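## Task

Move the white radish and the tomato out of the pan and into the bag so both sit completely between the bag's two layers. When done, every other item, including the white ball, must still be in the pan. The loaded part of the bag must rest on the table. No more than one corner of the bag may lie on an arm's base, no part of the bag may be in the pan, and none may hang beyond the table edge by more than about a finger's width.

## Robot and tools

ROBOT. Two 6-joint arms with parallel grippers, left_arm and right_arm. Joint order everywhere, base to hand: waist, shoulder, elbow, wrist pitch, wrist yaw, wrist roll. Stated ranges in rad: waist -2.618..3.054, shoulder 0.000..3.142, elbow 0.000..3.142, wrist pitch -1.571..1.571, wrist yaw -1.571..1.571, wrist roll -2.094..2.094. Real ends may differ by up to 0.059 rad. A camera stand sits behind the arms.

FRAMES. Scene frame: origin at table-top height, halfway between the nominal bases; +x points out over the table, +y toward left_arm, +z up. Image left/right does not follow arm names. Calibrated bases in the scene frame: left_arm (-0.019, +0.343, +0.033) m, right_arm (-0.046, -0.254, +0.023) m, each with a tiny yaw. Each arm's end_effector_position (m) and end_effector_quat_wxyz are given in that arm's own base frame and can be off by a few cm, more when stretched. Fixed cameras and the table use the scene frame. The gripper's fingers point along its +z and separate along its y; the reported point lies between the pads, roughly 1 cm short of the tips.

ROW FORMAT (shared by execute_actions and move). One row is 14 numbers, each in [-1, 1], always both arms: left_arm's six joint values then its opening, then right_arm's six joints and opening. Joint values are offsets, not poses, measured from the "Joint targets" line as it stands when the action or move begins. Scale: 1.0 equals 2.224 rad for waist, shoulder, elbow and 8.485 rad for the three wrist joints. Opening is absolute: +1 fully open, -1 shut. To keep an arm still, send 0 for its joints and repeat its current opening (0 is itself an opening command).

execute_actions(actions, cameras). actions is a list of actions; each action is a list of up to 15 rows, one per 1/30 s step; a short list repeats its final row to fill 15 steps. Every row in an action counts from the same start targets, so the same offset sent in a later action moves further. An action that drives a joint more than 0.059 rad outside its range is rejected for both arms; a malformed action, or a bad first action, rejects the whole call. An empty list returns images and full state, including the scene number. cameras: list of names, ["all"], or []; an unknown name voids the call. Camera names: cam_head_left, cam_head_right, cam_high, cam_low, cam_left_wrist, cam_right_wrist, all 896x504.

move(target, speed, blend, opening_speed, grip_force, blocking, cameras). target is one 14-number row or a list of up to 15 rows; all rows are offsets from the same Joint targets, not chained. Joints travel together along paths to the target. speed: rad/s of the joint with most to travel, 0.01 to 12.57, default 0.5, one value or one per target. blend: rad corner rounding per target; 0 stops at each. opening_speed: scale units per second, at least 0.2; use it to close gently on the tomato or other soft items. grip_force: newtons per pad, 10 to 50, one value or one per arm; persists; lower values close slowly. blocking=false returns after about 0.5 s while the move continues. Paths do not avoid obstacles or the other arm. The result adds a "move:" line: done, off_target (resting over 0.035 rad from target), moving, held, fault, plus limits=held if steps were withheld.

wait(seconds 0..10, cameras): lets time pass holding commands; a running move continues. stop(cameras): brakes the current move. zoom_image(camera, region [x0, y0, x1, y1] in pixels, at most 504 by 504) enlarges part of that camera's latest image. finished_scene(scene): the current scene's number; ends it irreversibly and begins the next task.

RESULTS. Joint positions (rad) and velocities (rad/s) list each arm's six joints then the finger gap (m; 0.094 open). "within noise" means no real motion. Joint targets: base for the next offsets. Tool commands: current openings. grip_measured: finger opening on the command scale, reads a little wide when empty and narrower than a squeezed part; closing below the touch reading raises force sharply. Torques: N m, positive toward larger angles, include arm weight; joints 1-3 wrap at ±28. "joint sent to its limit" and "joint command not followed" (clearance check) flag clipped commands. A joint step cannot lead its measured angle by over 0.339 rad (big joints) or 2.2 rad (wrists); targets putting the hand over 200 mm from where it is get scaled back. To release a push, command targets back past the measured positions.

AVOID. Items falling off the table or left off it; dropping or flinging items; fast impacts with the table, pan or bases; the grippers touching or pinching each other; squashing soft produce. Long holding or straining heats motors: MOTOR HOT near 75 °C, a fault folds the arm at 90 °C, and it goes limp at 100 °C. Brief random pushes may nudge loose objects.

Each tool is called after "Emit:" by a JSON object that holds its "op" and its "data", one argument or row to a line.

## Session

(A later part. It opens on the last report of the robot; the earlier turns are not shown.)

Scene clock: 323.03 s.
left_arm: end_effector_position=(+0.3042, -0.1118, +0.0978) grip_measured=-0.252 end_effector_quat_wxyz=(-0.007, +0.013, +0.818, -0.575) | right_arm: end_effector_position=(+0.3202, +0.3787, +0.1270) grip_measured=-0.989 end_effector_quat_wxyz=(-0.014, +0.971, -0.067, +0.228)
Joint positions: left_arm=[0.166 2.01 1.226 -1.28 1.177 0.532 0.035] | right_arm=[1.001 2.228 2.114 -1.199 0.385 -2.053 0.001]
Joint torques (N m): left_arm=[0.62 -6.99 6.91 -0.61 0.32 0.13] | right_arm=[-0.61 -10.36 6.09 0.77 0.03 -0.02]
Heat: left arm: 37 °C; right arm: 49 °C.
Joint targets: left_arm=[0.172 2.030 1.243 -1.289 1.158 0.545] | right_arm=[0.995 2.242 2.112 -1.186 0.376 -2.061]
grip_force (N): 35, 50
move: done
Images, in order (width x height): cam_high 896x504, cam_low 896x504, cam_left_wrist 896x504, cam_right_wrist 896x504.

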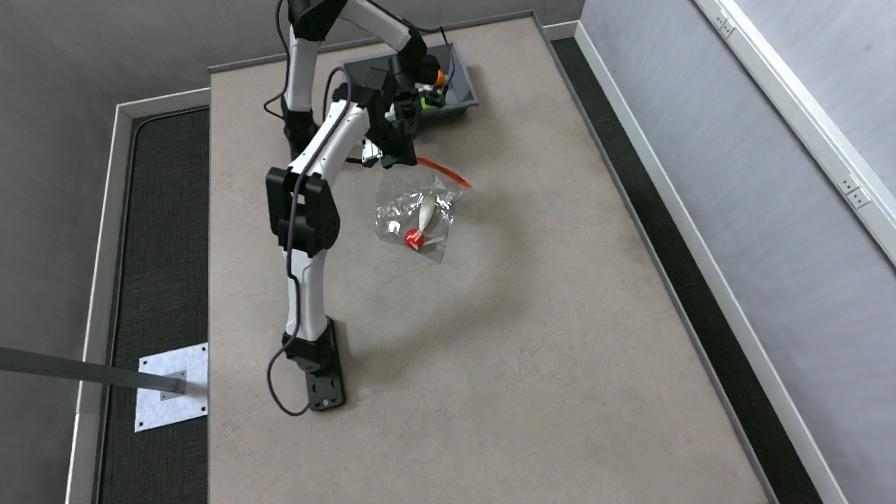

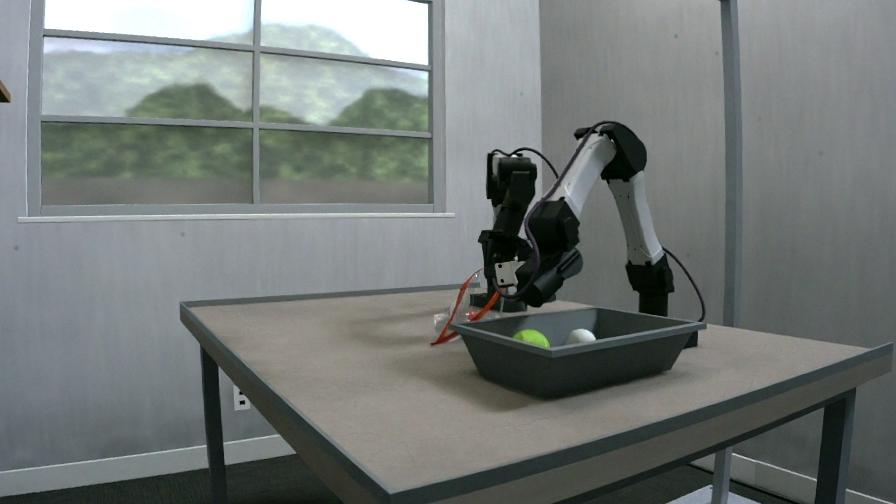

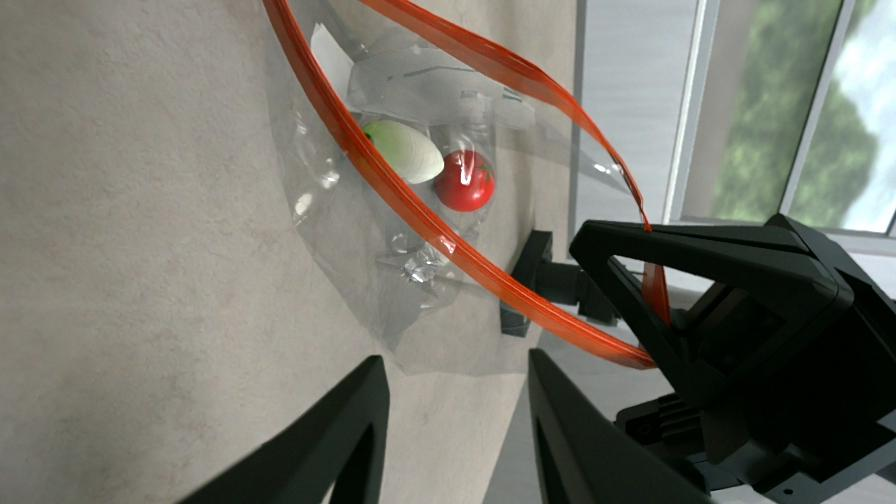

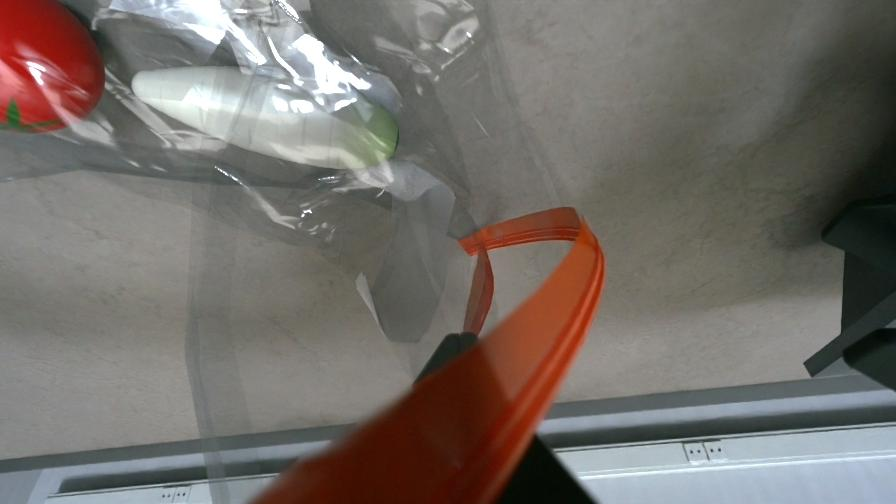

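Emit:
{"op": "move", "data": {
  "target": [0,0,0,0,0,0, -0.25, 0.0150, 0.0225, -0.1085, 0.0357, 0.0065, 0, -1],
  "speed": 0.15,
  "cameras": ["cam_left_wrist","cam_right_wrist","cam_low","cam_high"]
}}

Emit:
{"op": "zoom_image", "data": {
  "camera": "cam_low",
  "region": [390, 220, 550, 350]
}}

Emit:
{"op": "zoom_image", "data": {
  "camera": "cam_high",
  "region": [330, 130, 510, 310]
}}

Scene clock: 326.23 s.
left_arm: end_effector_position=(+0.3042, -0.1118, +0.0978) grip_measured=-0.252 end_effector_quat_wxyz=(-0.007, +0.013, +0.818, -0.575) | right_arm: end_effector_position=(+0.3228, +0.3919, +0.0497) grip_measured=-0.989 end_effector_quat_wxyz=(-0.014, +0.967, -0.060, +0.245)
Joint positions: left_arm=[0.166 2.01 1.226 -1.28 1.177 0.532 0.035] | right_arm=[1.022 2.276 1.874 -0.896 0.42 -2.054 0.001]
Joint torques (N m): left_arm=[0.61 -6.99 6.9 -0.62 0.34 0.11] | right_arm=[0.59 -10.51 6.06 0.81 0.24 -0.02]
Heat: left arm: 37 °C; right arm: 49 °C.
Joint targets: left_arm=[0.172 2.030 1.243 -1.289 1.158 0.545] | right_arm=[1.028 2.292 1.871 -0.883 0.431 -2.061]
grip_force (N): 35, 50
move: done
Images, in order (width x height): cam_high 896x504, cam_low 896x504, cam_left_wrist 896x504, cam_right_wrist 896x504.

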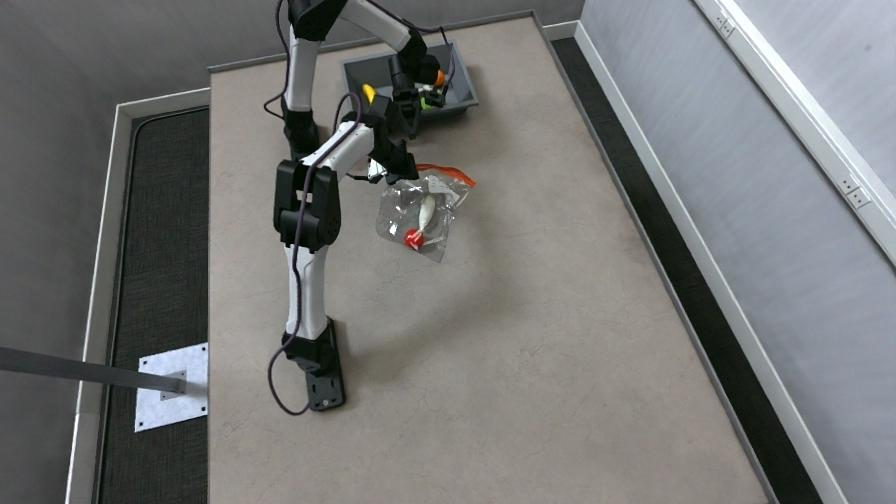

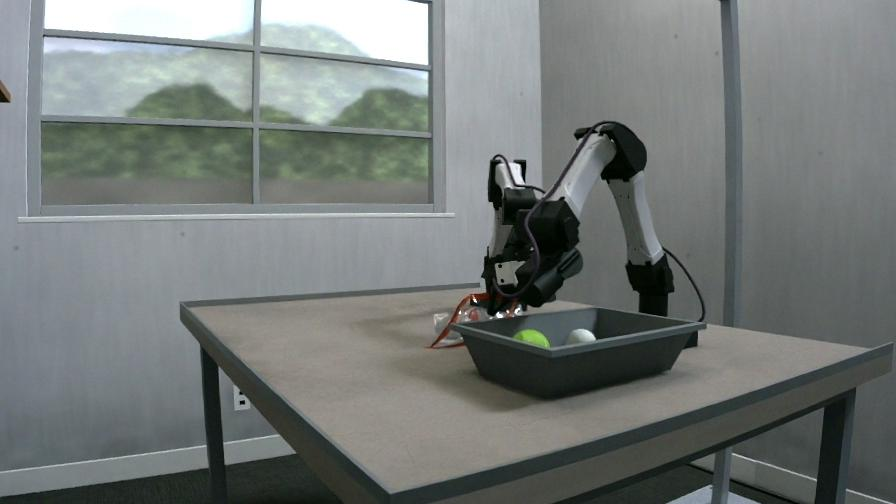

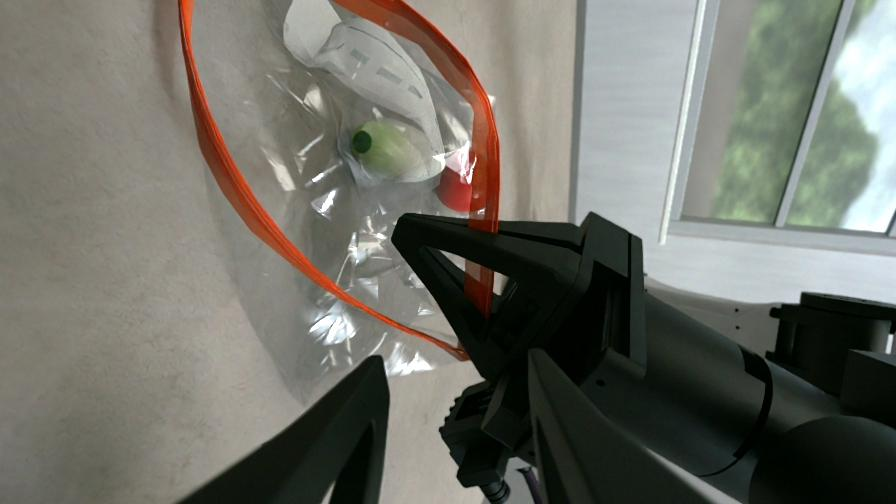

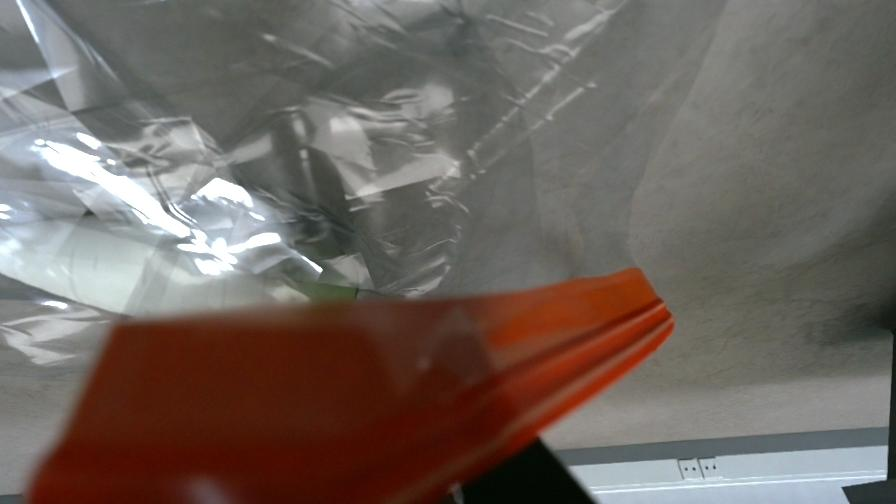

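Scaled by 3.150 from the camera's 896x504 image, which has a finer 1280x720 frame.

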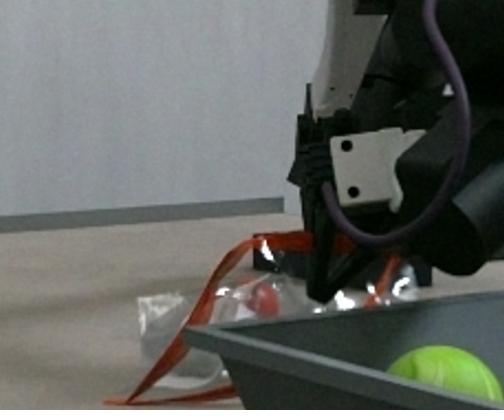

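Scaled by 2.800 from the camera's 896x504 image, which has a finer 1280x720 frame.

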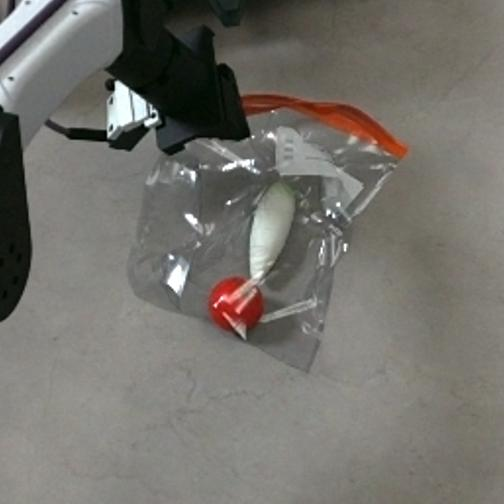

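Emit:
{"op": "move", "data": {
  "target": [0.0674,-0.0900,0,0,0,0, -0.25, 0.0238, 0.0315, -0.0306, 0.0192, 0.0101, 0, -1],
  "speed": 0.15,
  "cameras": ["cam_left_wrist","cam_right_wrist","cam_low","cam_high"]
}}

Emit:
{"op": "zoom_image", "data": {
  "camera": "cam_low",
  "region": [390, 220, 550, 350]
}}

Emit:
{"op": "zoom_image", "data": {
  "camera": "cam_high",
  "region": [330, 130, 510, 310]
}}

Scene clock: 329.03 s.
left_arm: end_effector_position=(+0.3166, -0.0652, +0.1389) grip_measured=-0.252 end_effector_quat_wxyz=(+0.098, -0.004, +0.826, -0.556) | right_arm: end_effector_position=(+0.3173, +0.4105, +0.0115) grip_measured=-0.989 end_effector_quat_wxyz=(-0.011, +0.957, -0.043, +0.286)
Joint positions: left_arm=[0.317 1.853 1.226 -1.28 1.176 0.532 0.035] | right_arm=[1.076 2.345 1.805 -0.734 0.505 -2.054 0.001]
Joint torques (N m): left_arm=[0.55 -9.57 7.64 -0.32 0.37 0.13] | right_arm=[0.53 -10.77 5.9 0.85 0.25 -0.02]
Heat: left arm: 38 °C; right arm: 49 °C.
Joint targets: left_arm=[0.321 1.830 1.243 -1.289 1.158 0.544] | right_arm=[1.081 2.362 1.802 -0.720 0.517 -2.061]
grip_force (N): 35, 50
move: done
Images, in order (width x height): cam_high 896x504, cam_low 896x504, cam_left_wrist 896x504, cam_right_wrist 896x504.

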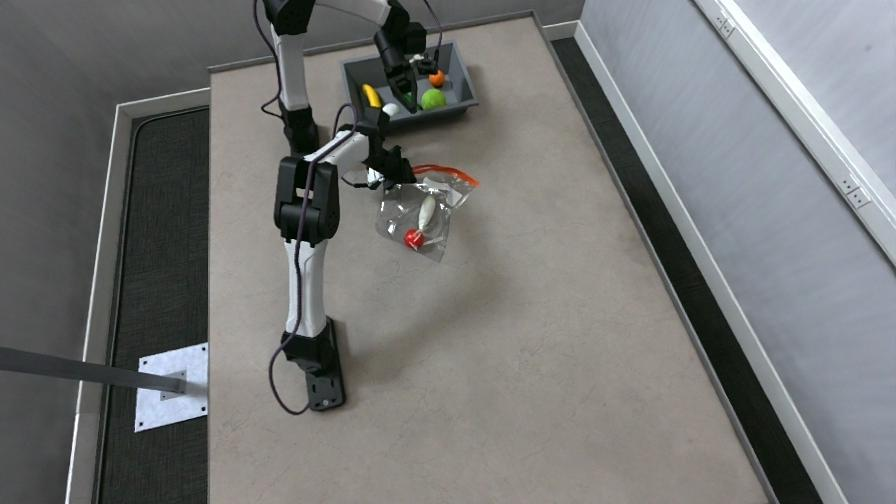

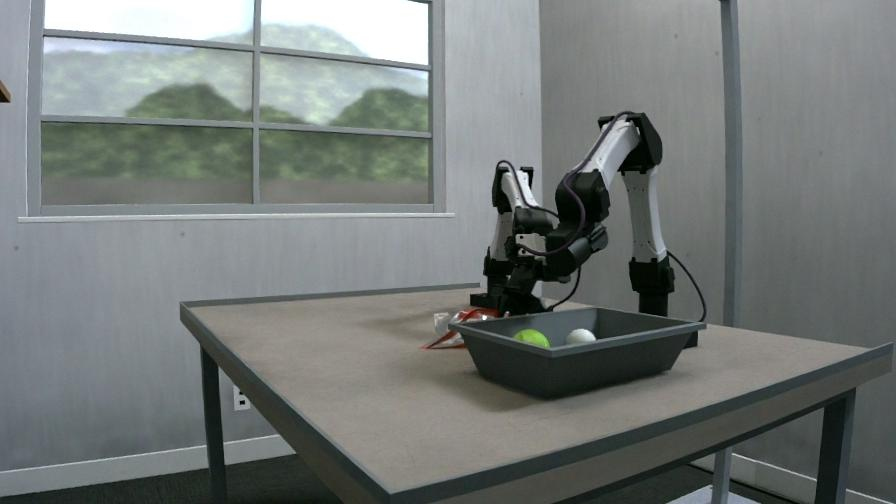

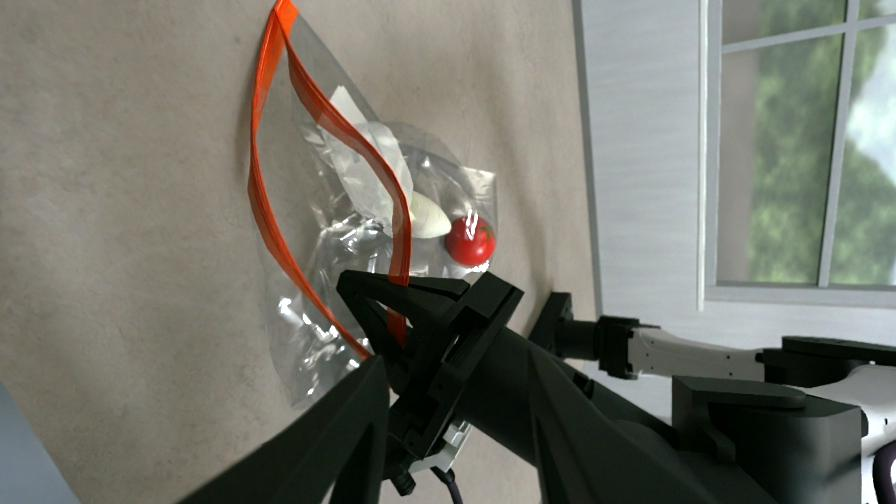

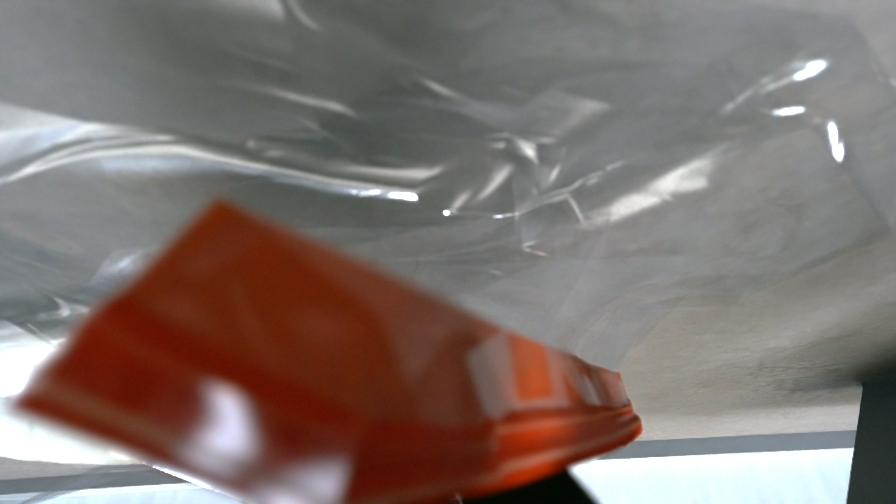

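Scaled by 3.150 from the camera's 896x504 image, which has a finer 1280x720 frame.

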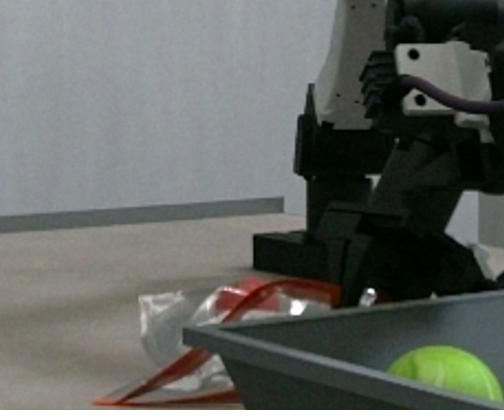

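Scaled by 2.800 from the camera's 896x504 image, which has a finer 1280x720 frame.

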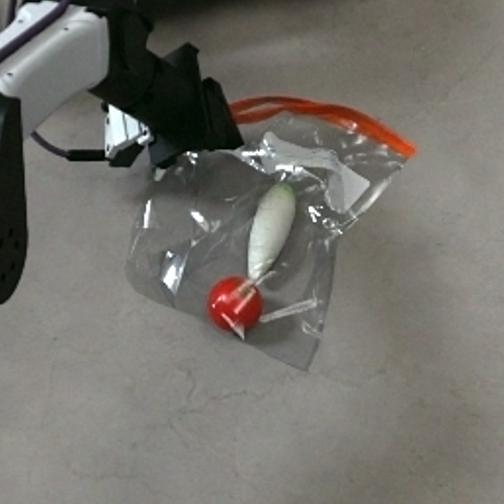

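Emit:
{"op": "move", "data": {
  "target": [0,0,0,0,0,0, -0.25, 0,0,0,0,0,0, -0.3],
  "opening_speed": 0.35,
  "cameras": ["cam_left_wrist","cam_right_wrist"]
}}

Scene clock: 331.53 s.
left_arm: end_effector_position=(+0.3166, -0.0652, +0.1389) grip_measured=-0.252 end_effector_quat_wxyz=(+0.098, -0.004, +0.826, -0.556) | right_arm: end_effector_position=(+0.3175, +0.4106, +0.0116) grip_measured=-0.301 end_effector_quat_wxyz=(-0.011, +0.957, -0.043, +0.286)
Joint positions: left_arm=[0.317 1.853 1.226 -1.28 1.176 0.532 0.035] | right_arm=[1.076 2.345 1.805 -0.733 0.506 -2.054 0.033]
Joint torques (N m): left_arm=[0.59 -9.59 7.65 -0.32 0.37 0.12] | right_arm=[0.51 -10.8 5.9 0.84 0.27 -0.02]
Heat: left arm: 38 °C; right arm: 49 °C.
Joint targets: left_arm=[0.321 1.830 1.243 -1.289 1.158 0.544] | right_arm=[1.081 2.362 1.802 -0.720 0.517 -2.061]
grip_force (N): 35, 50
move: done
Images, in order (width x height): cam_left_wrist 896x504, cam_right_wrist 896x504.

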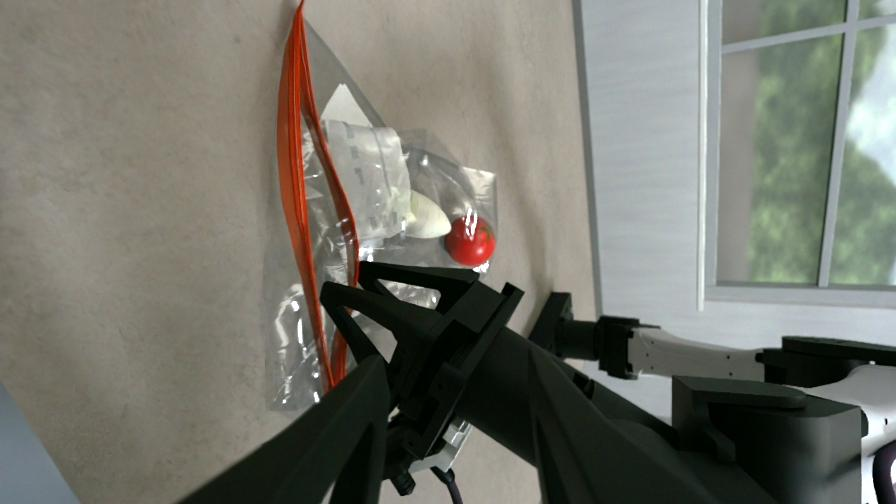

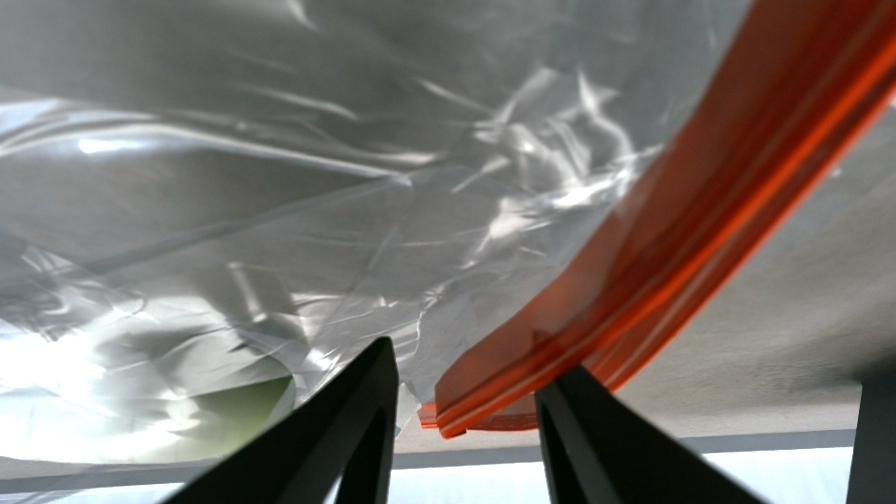

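Emit:
{"op": "move", "data": {
  "target": [0,0,0,0,0,0, -0.25, 0.0396, -0.0854, 0.0382, -0.0290, 0.0029, 0, -0.3],
  "speed": 0.1,
  "cameras": ["cam_left_wrist","cam_right_wrist","cam_low","cam_high"]
}}

Emit:
{"op": "zoom_image", "data": {
  "camera": "cam_high",
  "region": [330, 130, 510, 310]
}}

Scene clock: 335.00 s.
left_arm: end_effector_position=(+0.3166, -0.0652, +0.1389) grip_measured=-0.252 end_effector_quat_wxyz=(+0.098, -0.004, +0.826, -0.556) | right_arm: end_effector_position=(+0.2731, +0.4108, +0.0728) grip_measured=-0.301 end_effector_quat_wxyz=(+0.007, +0.958, +0.005, +0.285)
Joint positions: left_arm=[0.317 1.853 1.226 -1.28 1.176 0.532 0.035] | right_arm=[1.164 2.229 1.861 -0.961 0.531 -2.054 0.033]
Joint velocities: left_arm=[within noise] | right_arm=[0.002 -0.002 0.002 -0.154 -0.022 0.022 0]
Joint torques (N m): left_arm=[0.58 -9.57 7.61 -0.32 0.38 0.12] | right_arm=[0.55 -16.58 8.84 0.6 0.29 -0.02]
Heat: left arm: 39 °C; right arm: 51 °C.
Joint targets: left_arm=[0.321 1.830 1.243 -1.289 1.158 0.544] | right_arm=[1.169 2.172 1.887 -0.966 0.542 -2.061]
grip_force (N): 35, 50
move: off_target (right_arm); right_arm: the shoulder is farthest, 0.057 rad from its target
Images, in order (width x height): cam_high 896x504, cam_low 896x504, cam_left_wrist 896x504, cam_right_wrist 896x504.

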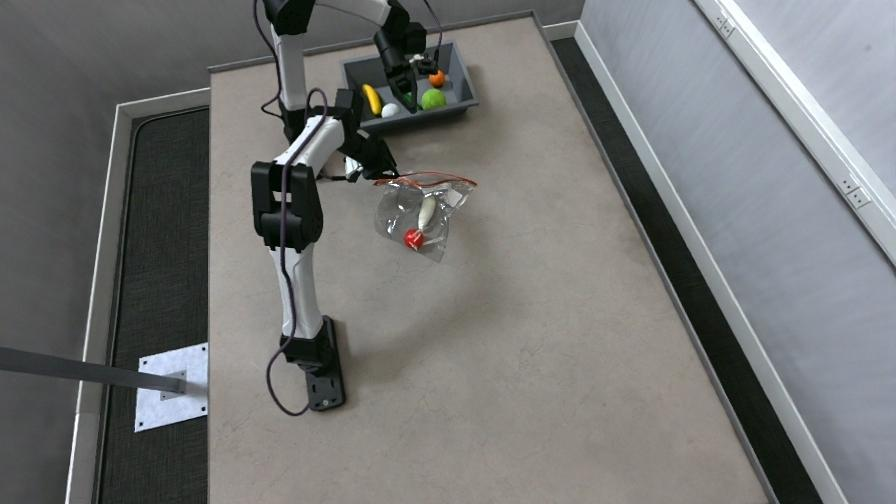

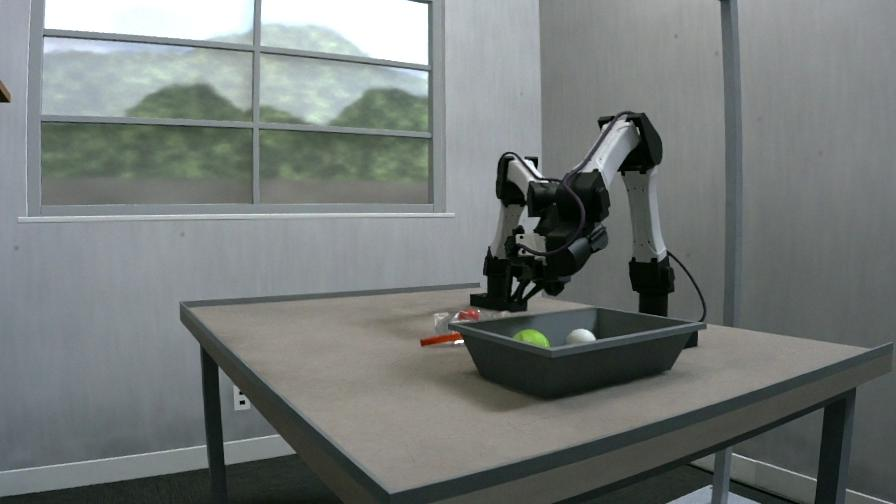

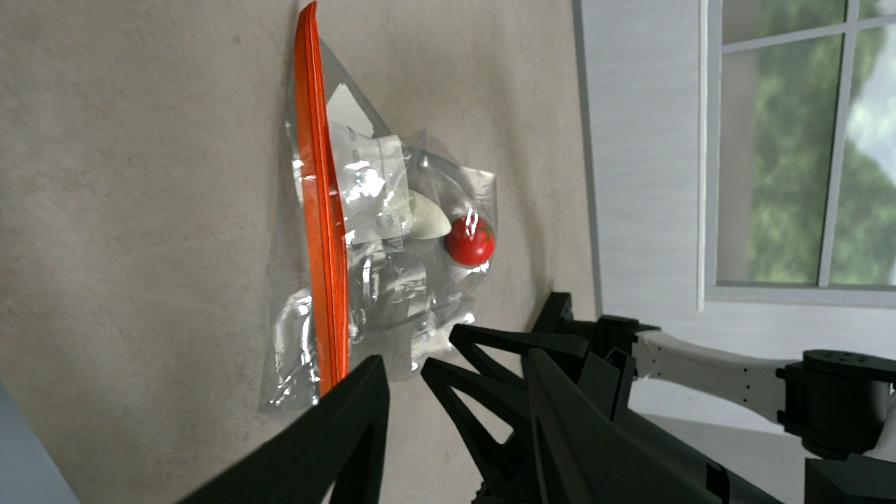

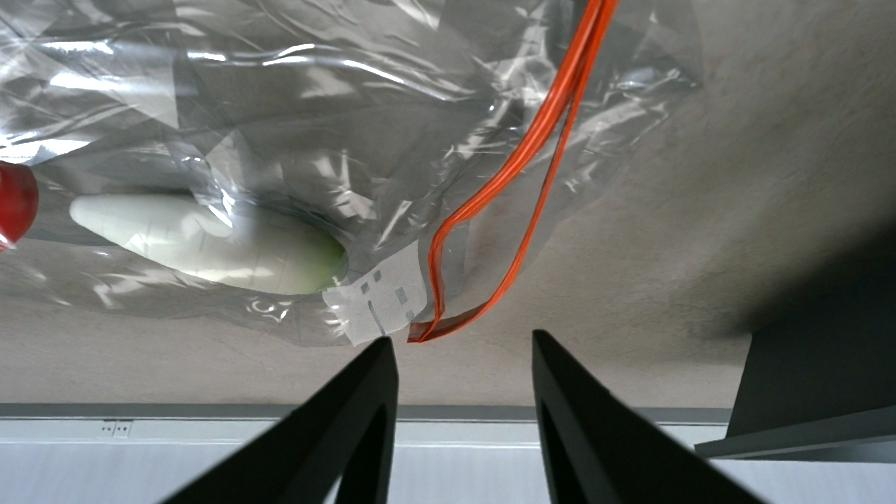

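Scaled by 2.800 from the camera's 896x504 image, which has a finer 1280x720 frame.

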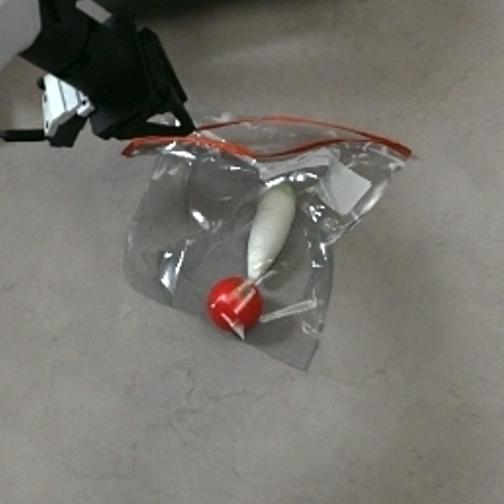

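Emit:
{"op": "move", "data": {
  "target": [0.03,-0.08,0,0,0,0, -0.25, 0.0, -0.12, 0.0, 0.0, 0.0, 0, -0.3],
  "speed": 0.3,
  "cameras": ["all"]
}}

Emit:
{"op": "zoom_image", "data": {
  "camera": "cam_high",
  "region": [320, 20, 520, 280]
}}

Emit:
{"op": "zoom_image", "data": {
  "camera": "cam_head_left",
  "region": [120, 200, 480, 400]
}}

Scene clock: 336.60 s.
left_arm: end_effector_position=(+0.3118, -0.0477, +0.1856) grip_measured=-0.252 end_effector_quat_wxyz=(+0.186, +0.020, +0.831, -0.524) | right_arm: end_effector_position=(+0.2700, +0.4030, +0.2048) grip_measured=-0.301 end_effector_quat_wxyz=(-0.115, +0.934, -0.032, +0.337)
Joint positions: left_arm=[0.382 1.671 1.226 -1.281 1.175 0.532 0.035] | right_arm=[1.164 1.944 1.861 -0.966 0.532 -2.054 0.033]
Joint torques (N m): left_arm=[0.69 -8.16 8.27 0.02 0.41 0.12] | right_arm=[0.55 -13.23 9.25 1.13 0.26 0]
Heat: left arm: 39 °C; right arm: 52 °C.
Joint targets: left_arm=[0.388 1.652 1.243 -1.289 1.158 0.545] | right_arm=[1.169 1.905 1.887 -0.966 0.542 -2.061]
grip_force (N): 35, 50
move: off_target (right_arm); right_arm: the shoulder is farthest, 0.039 rad from its target

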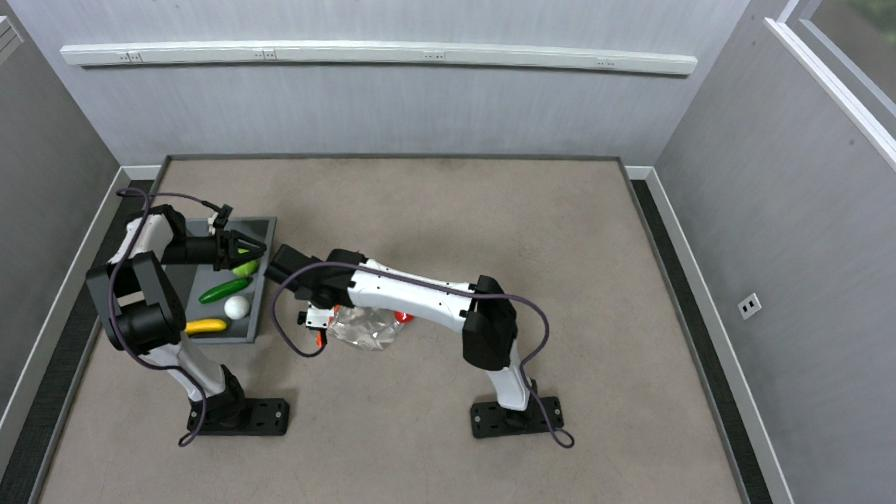

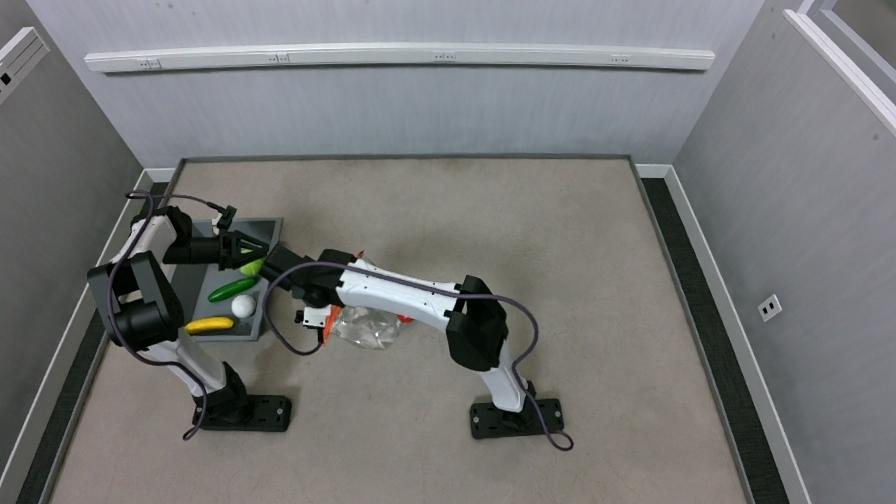

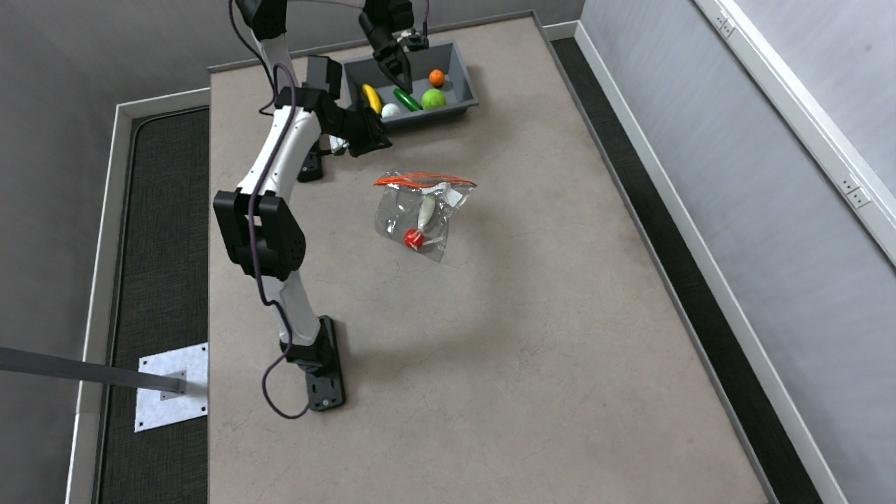

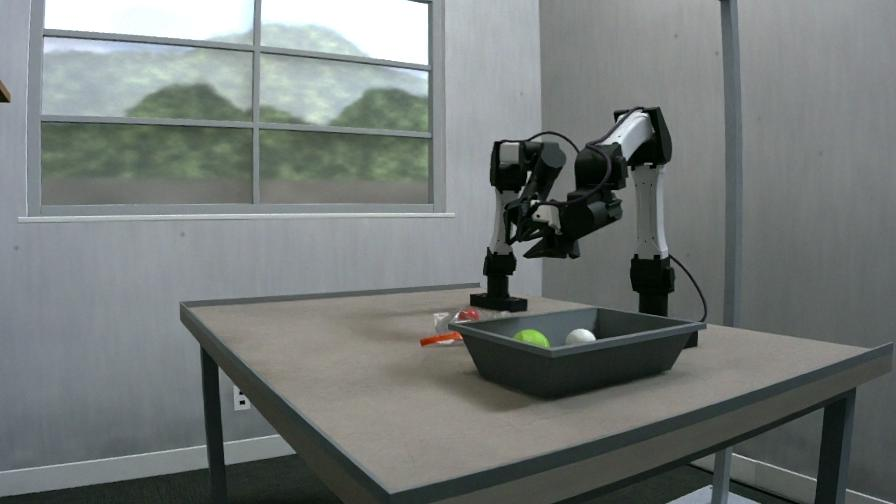

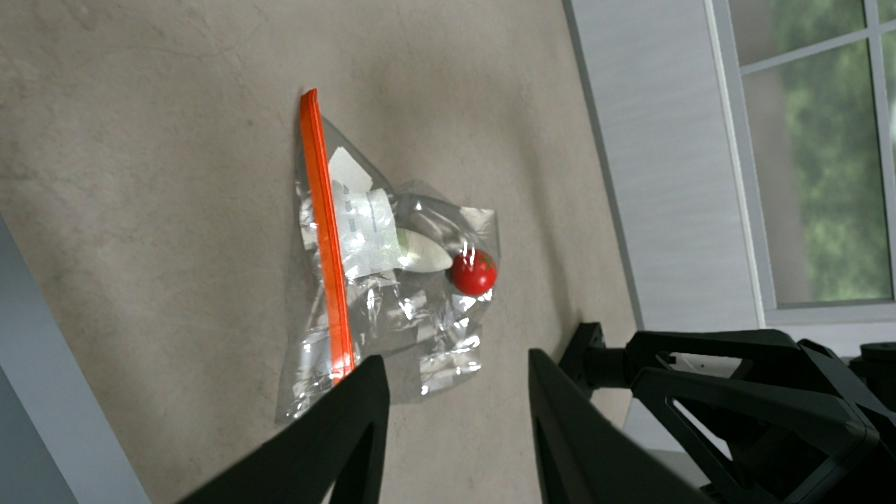

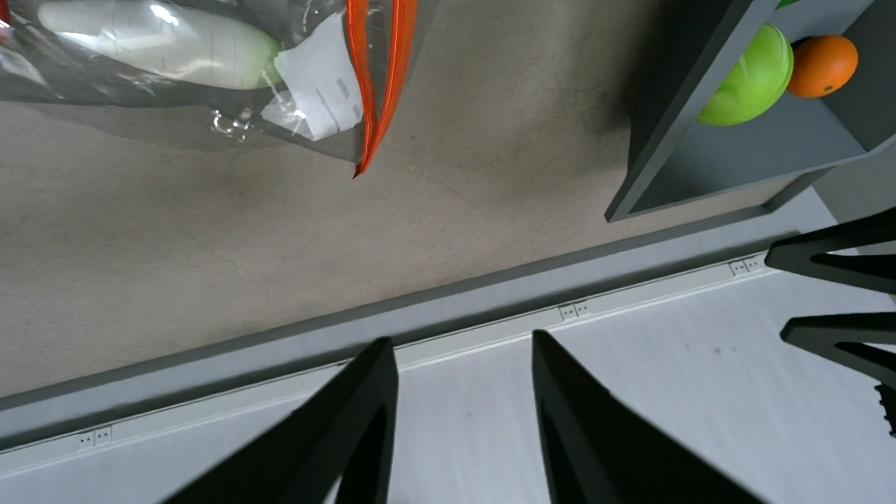

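Scaled by 1.938 from the camera's 896x504 image, which has a finer 1280x720 frame.

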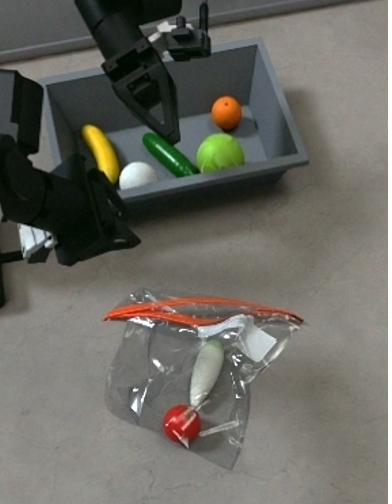

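Scaled by 1.400 from the camera's 896x504 image, which has a finer 1280x720 frame.

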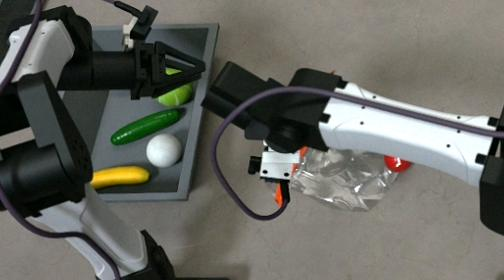

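Emit:
{"op": "finished_scene", "data": {
  "scene": 1
}}

The scene is finished: the task was done.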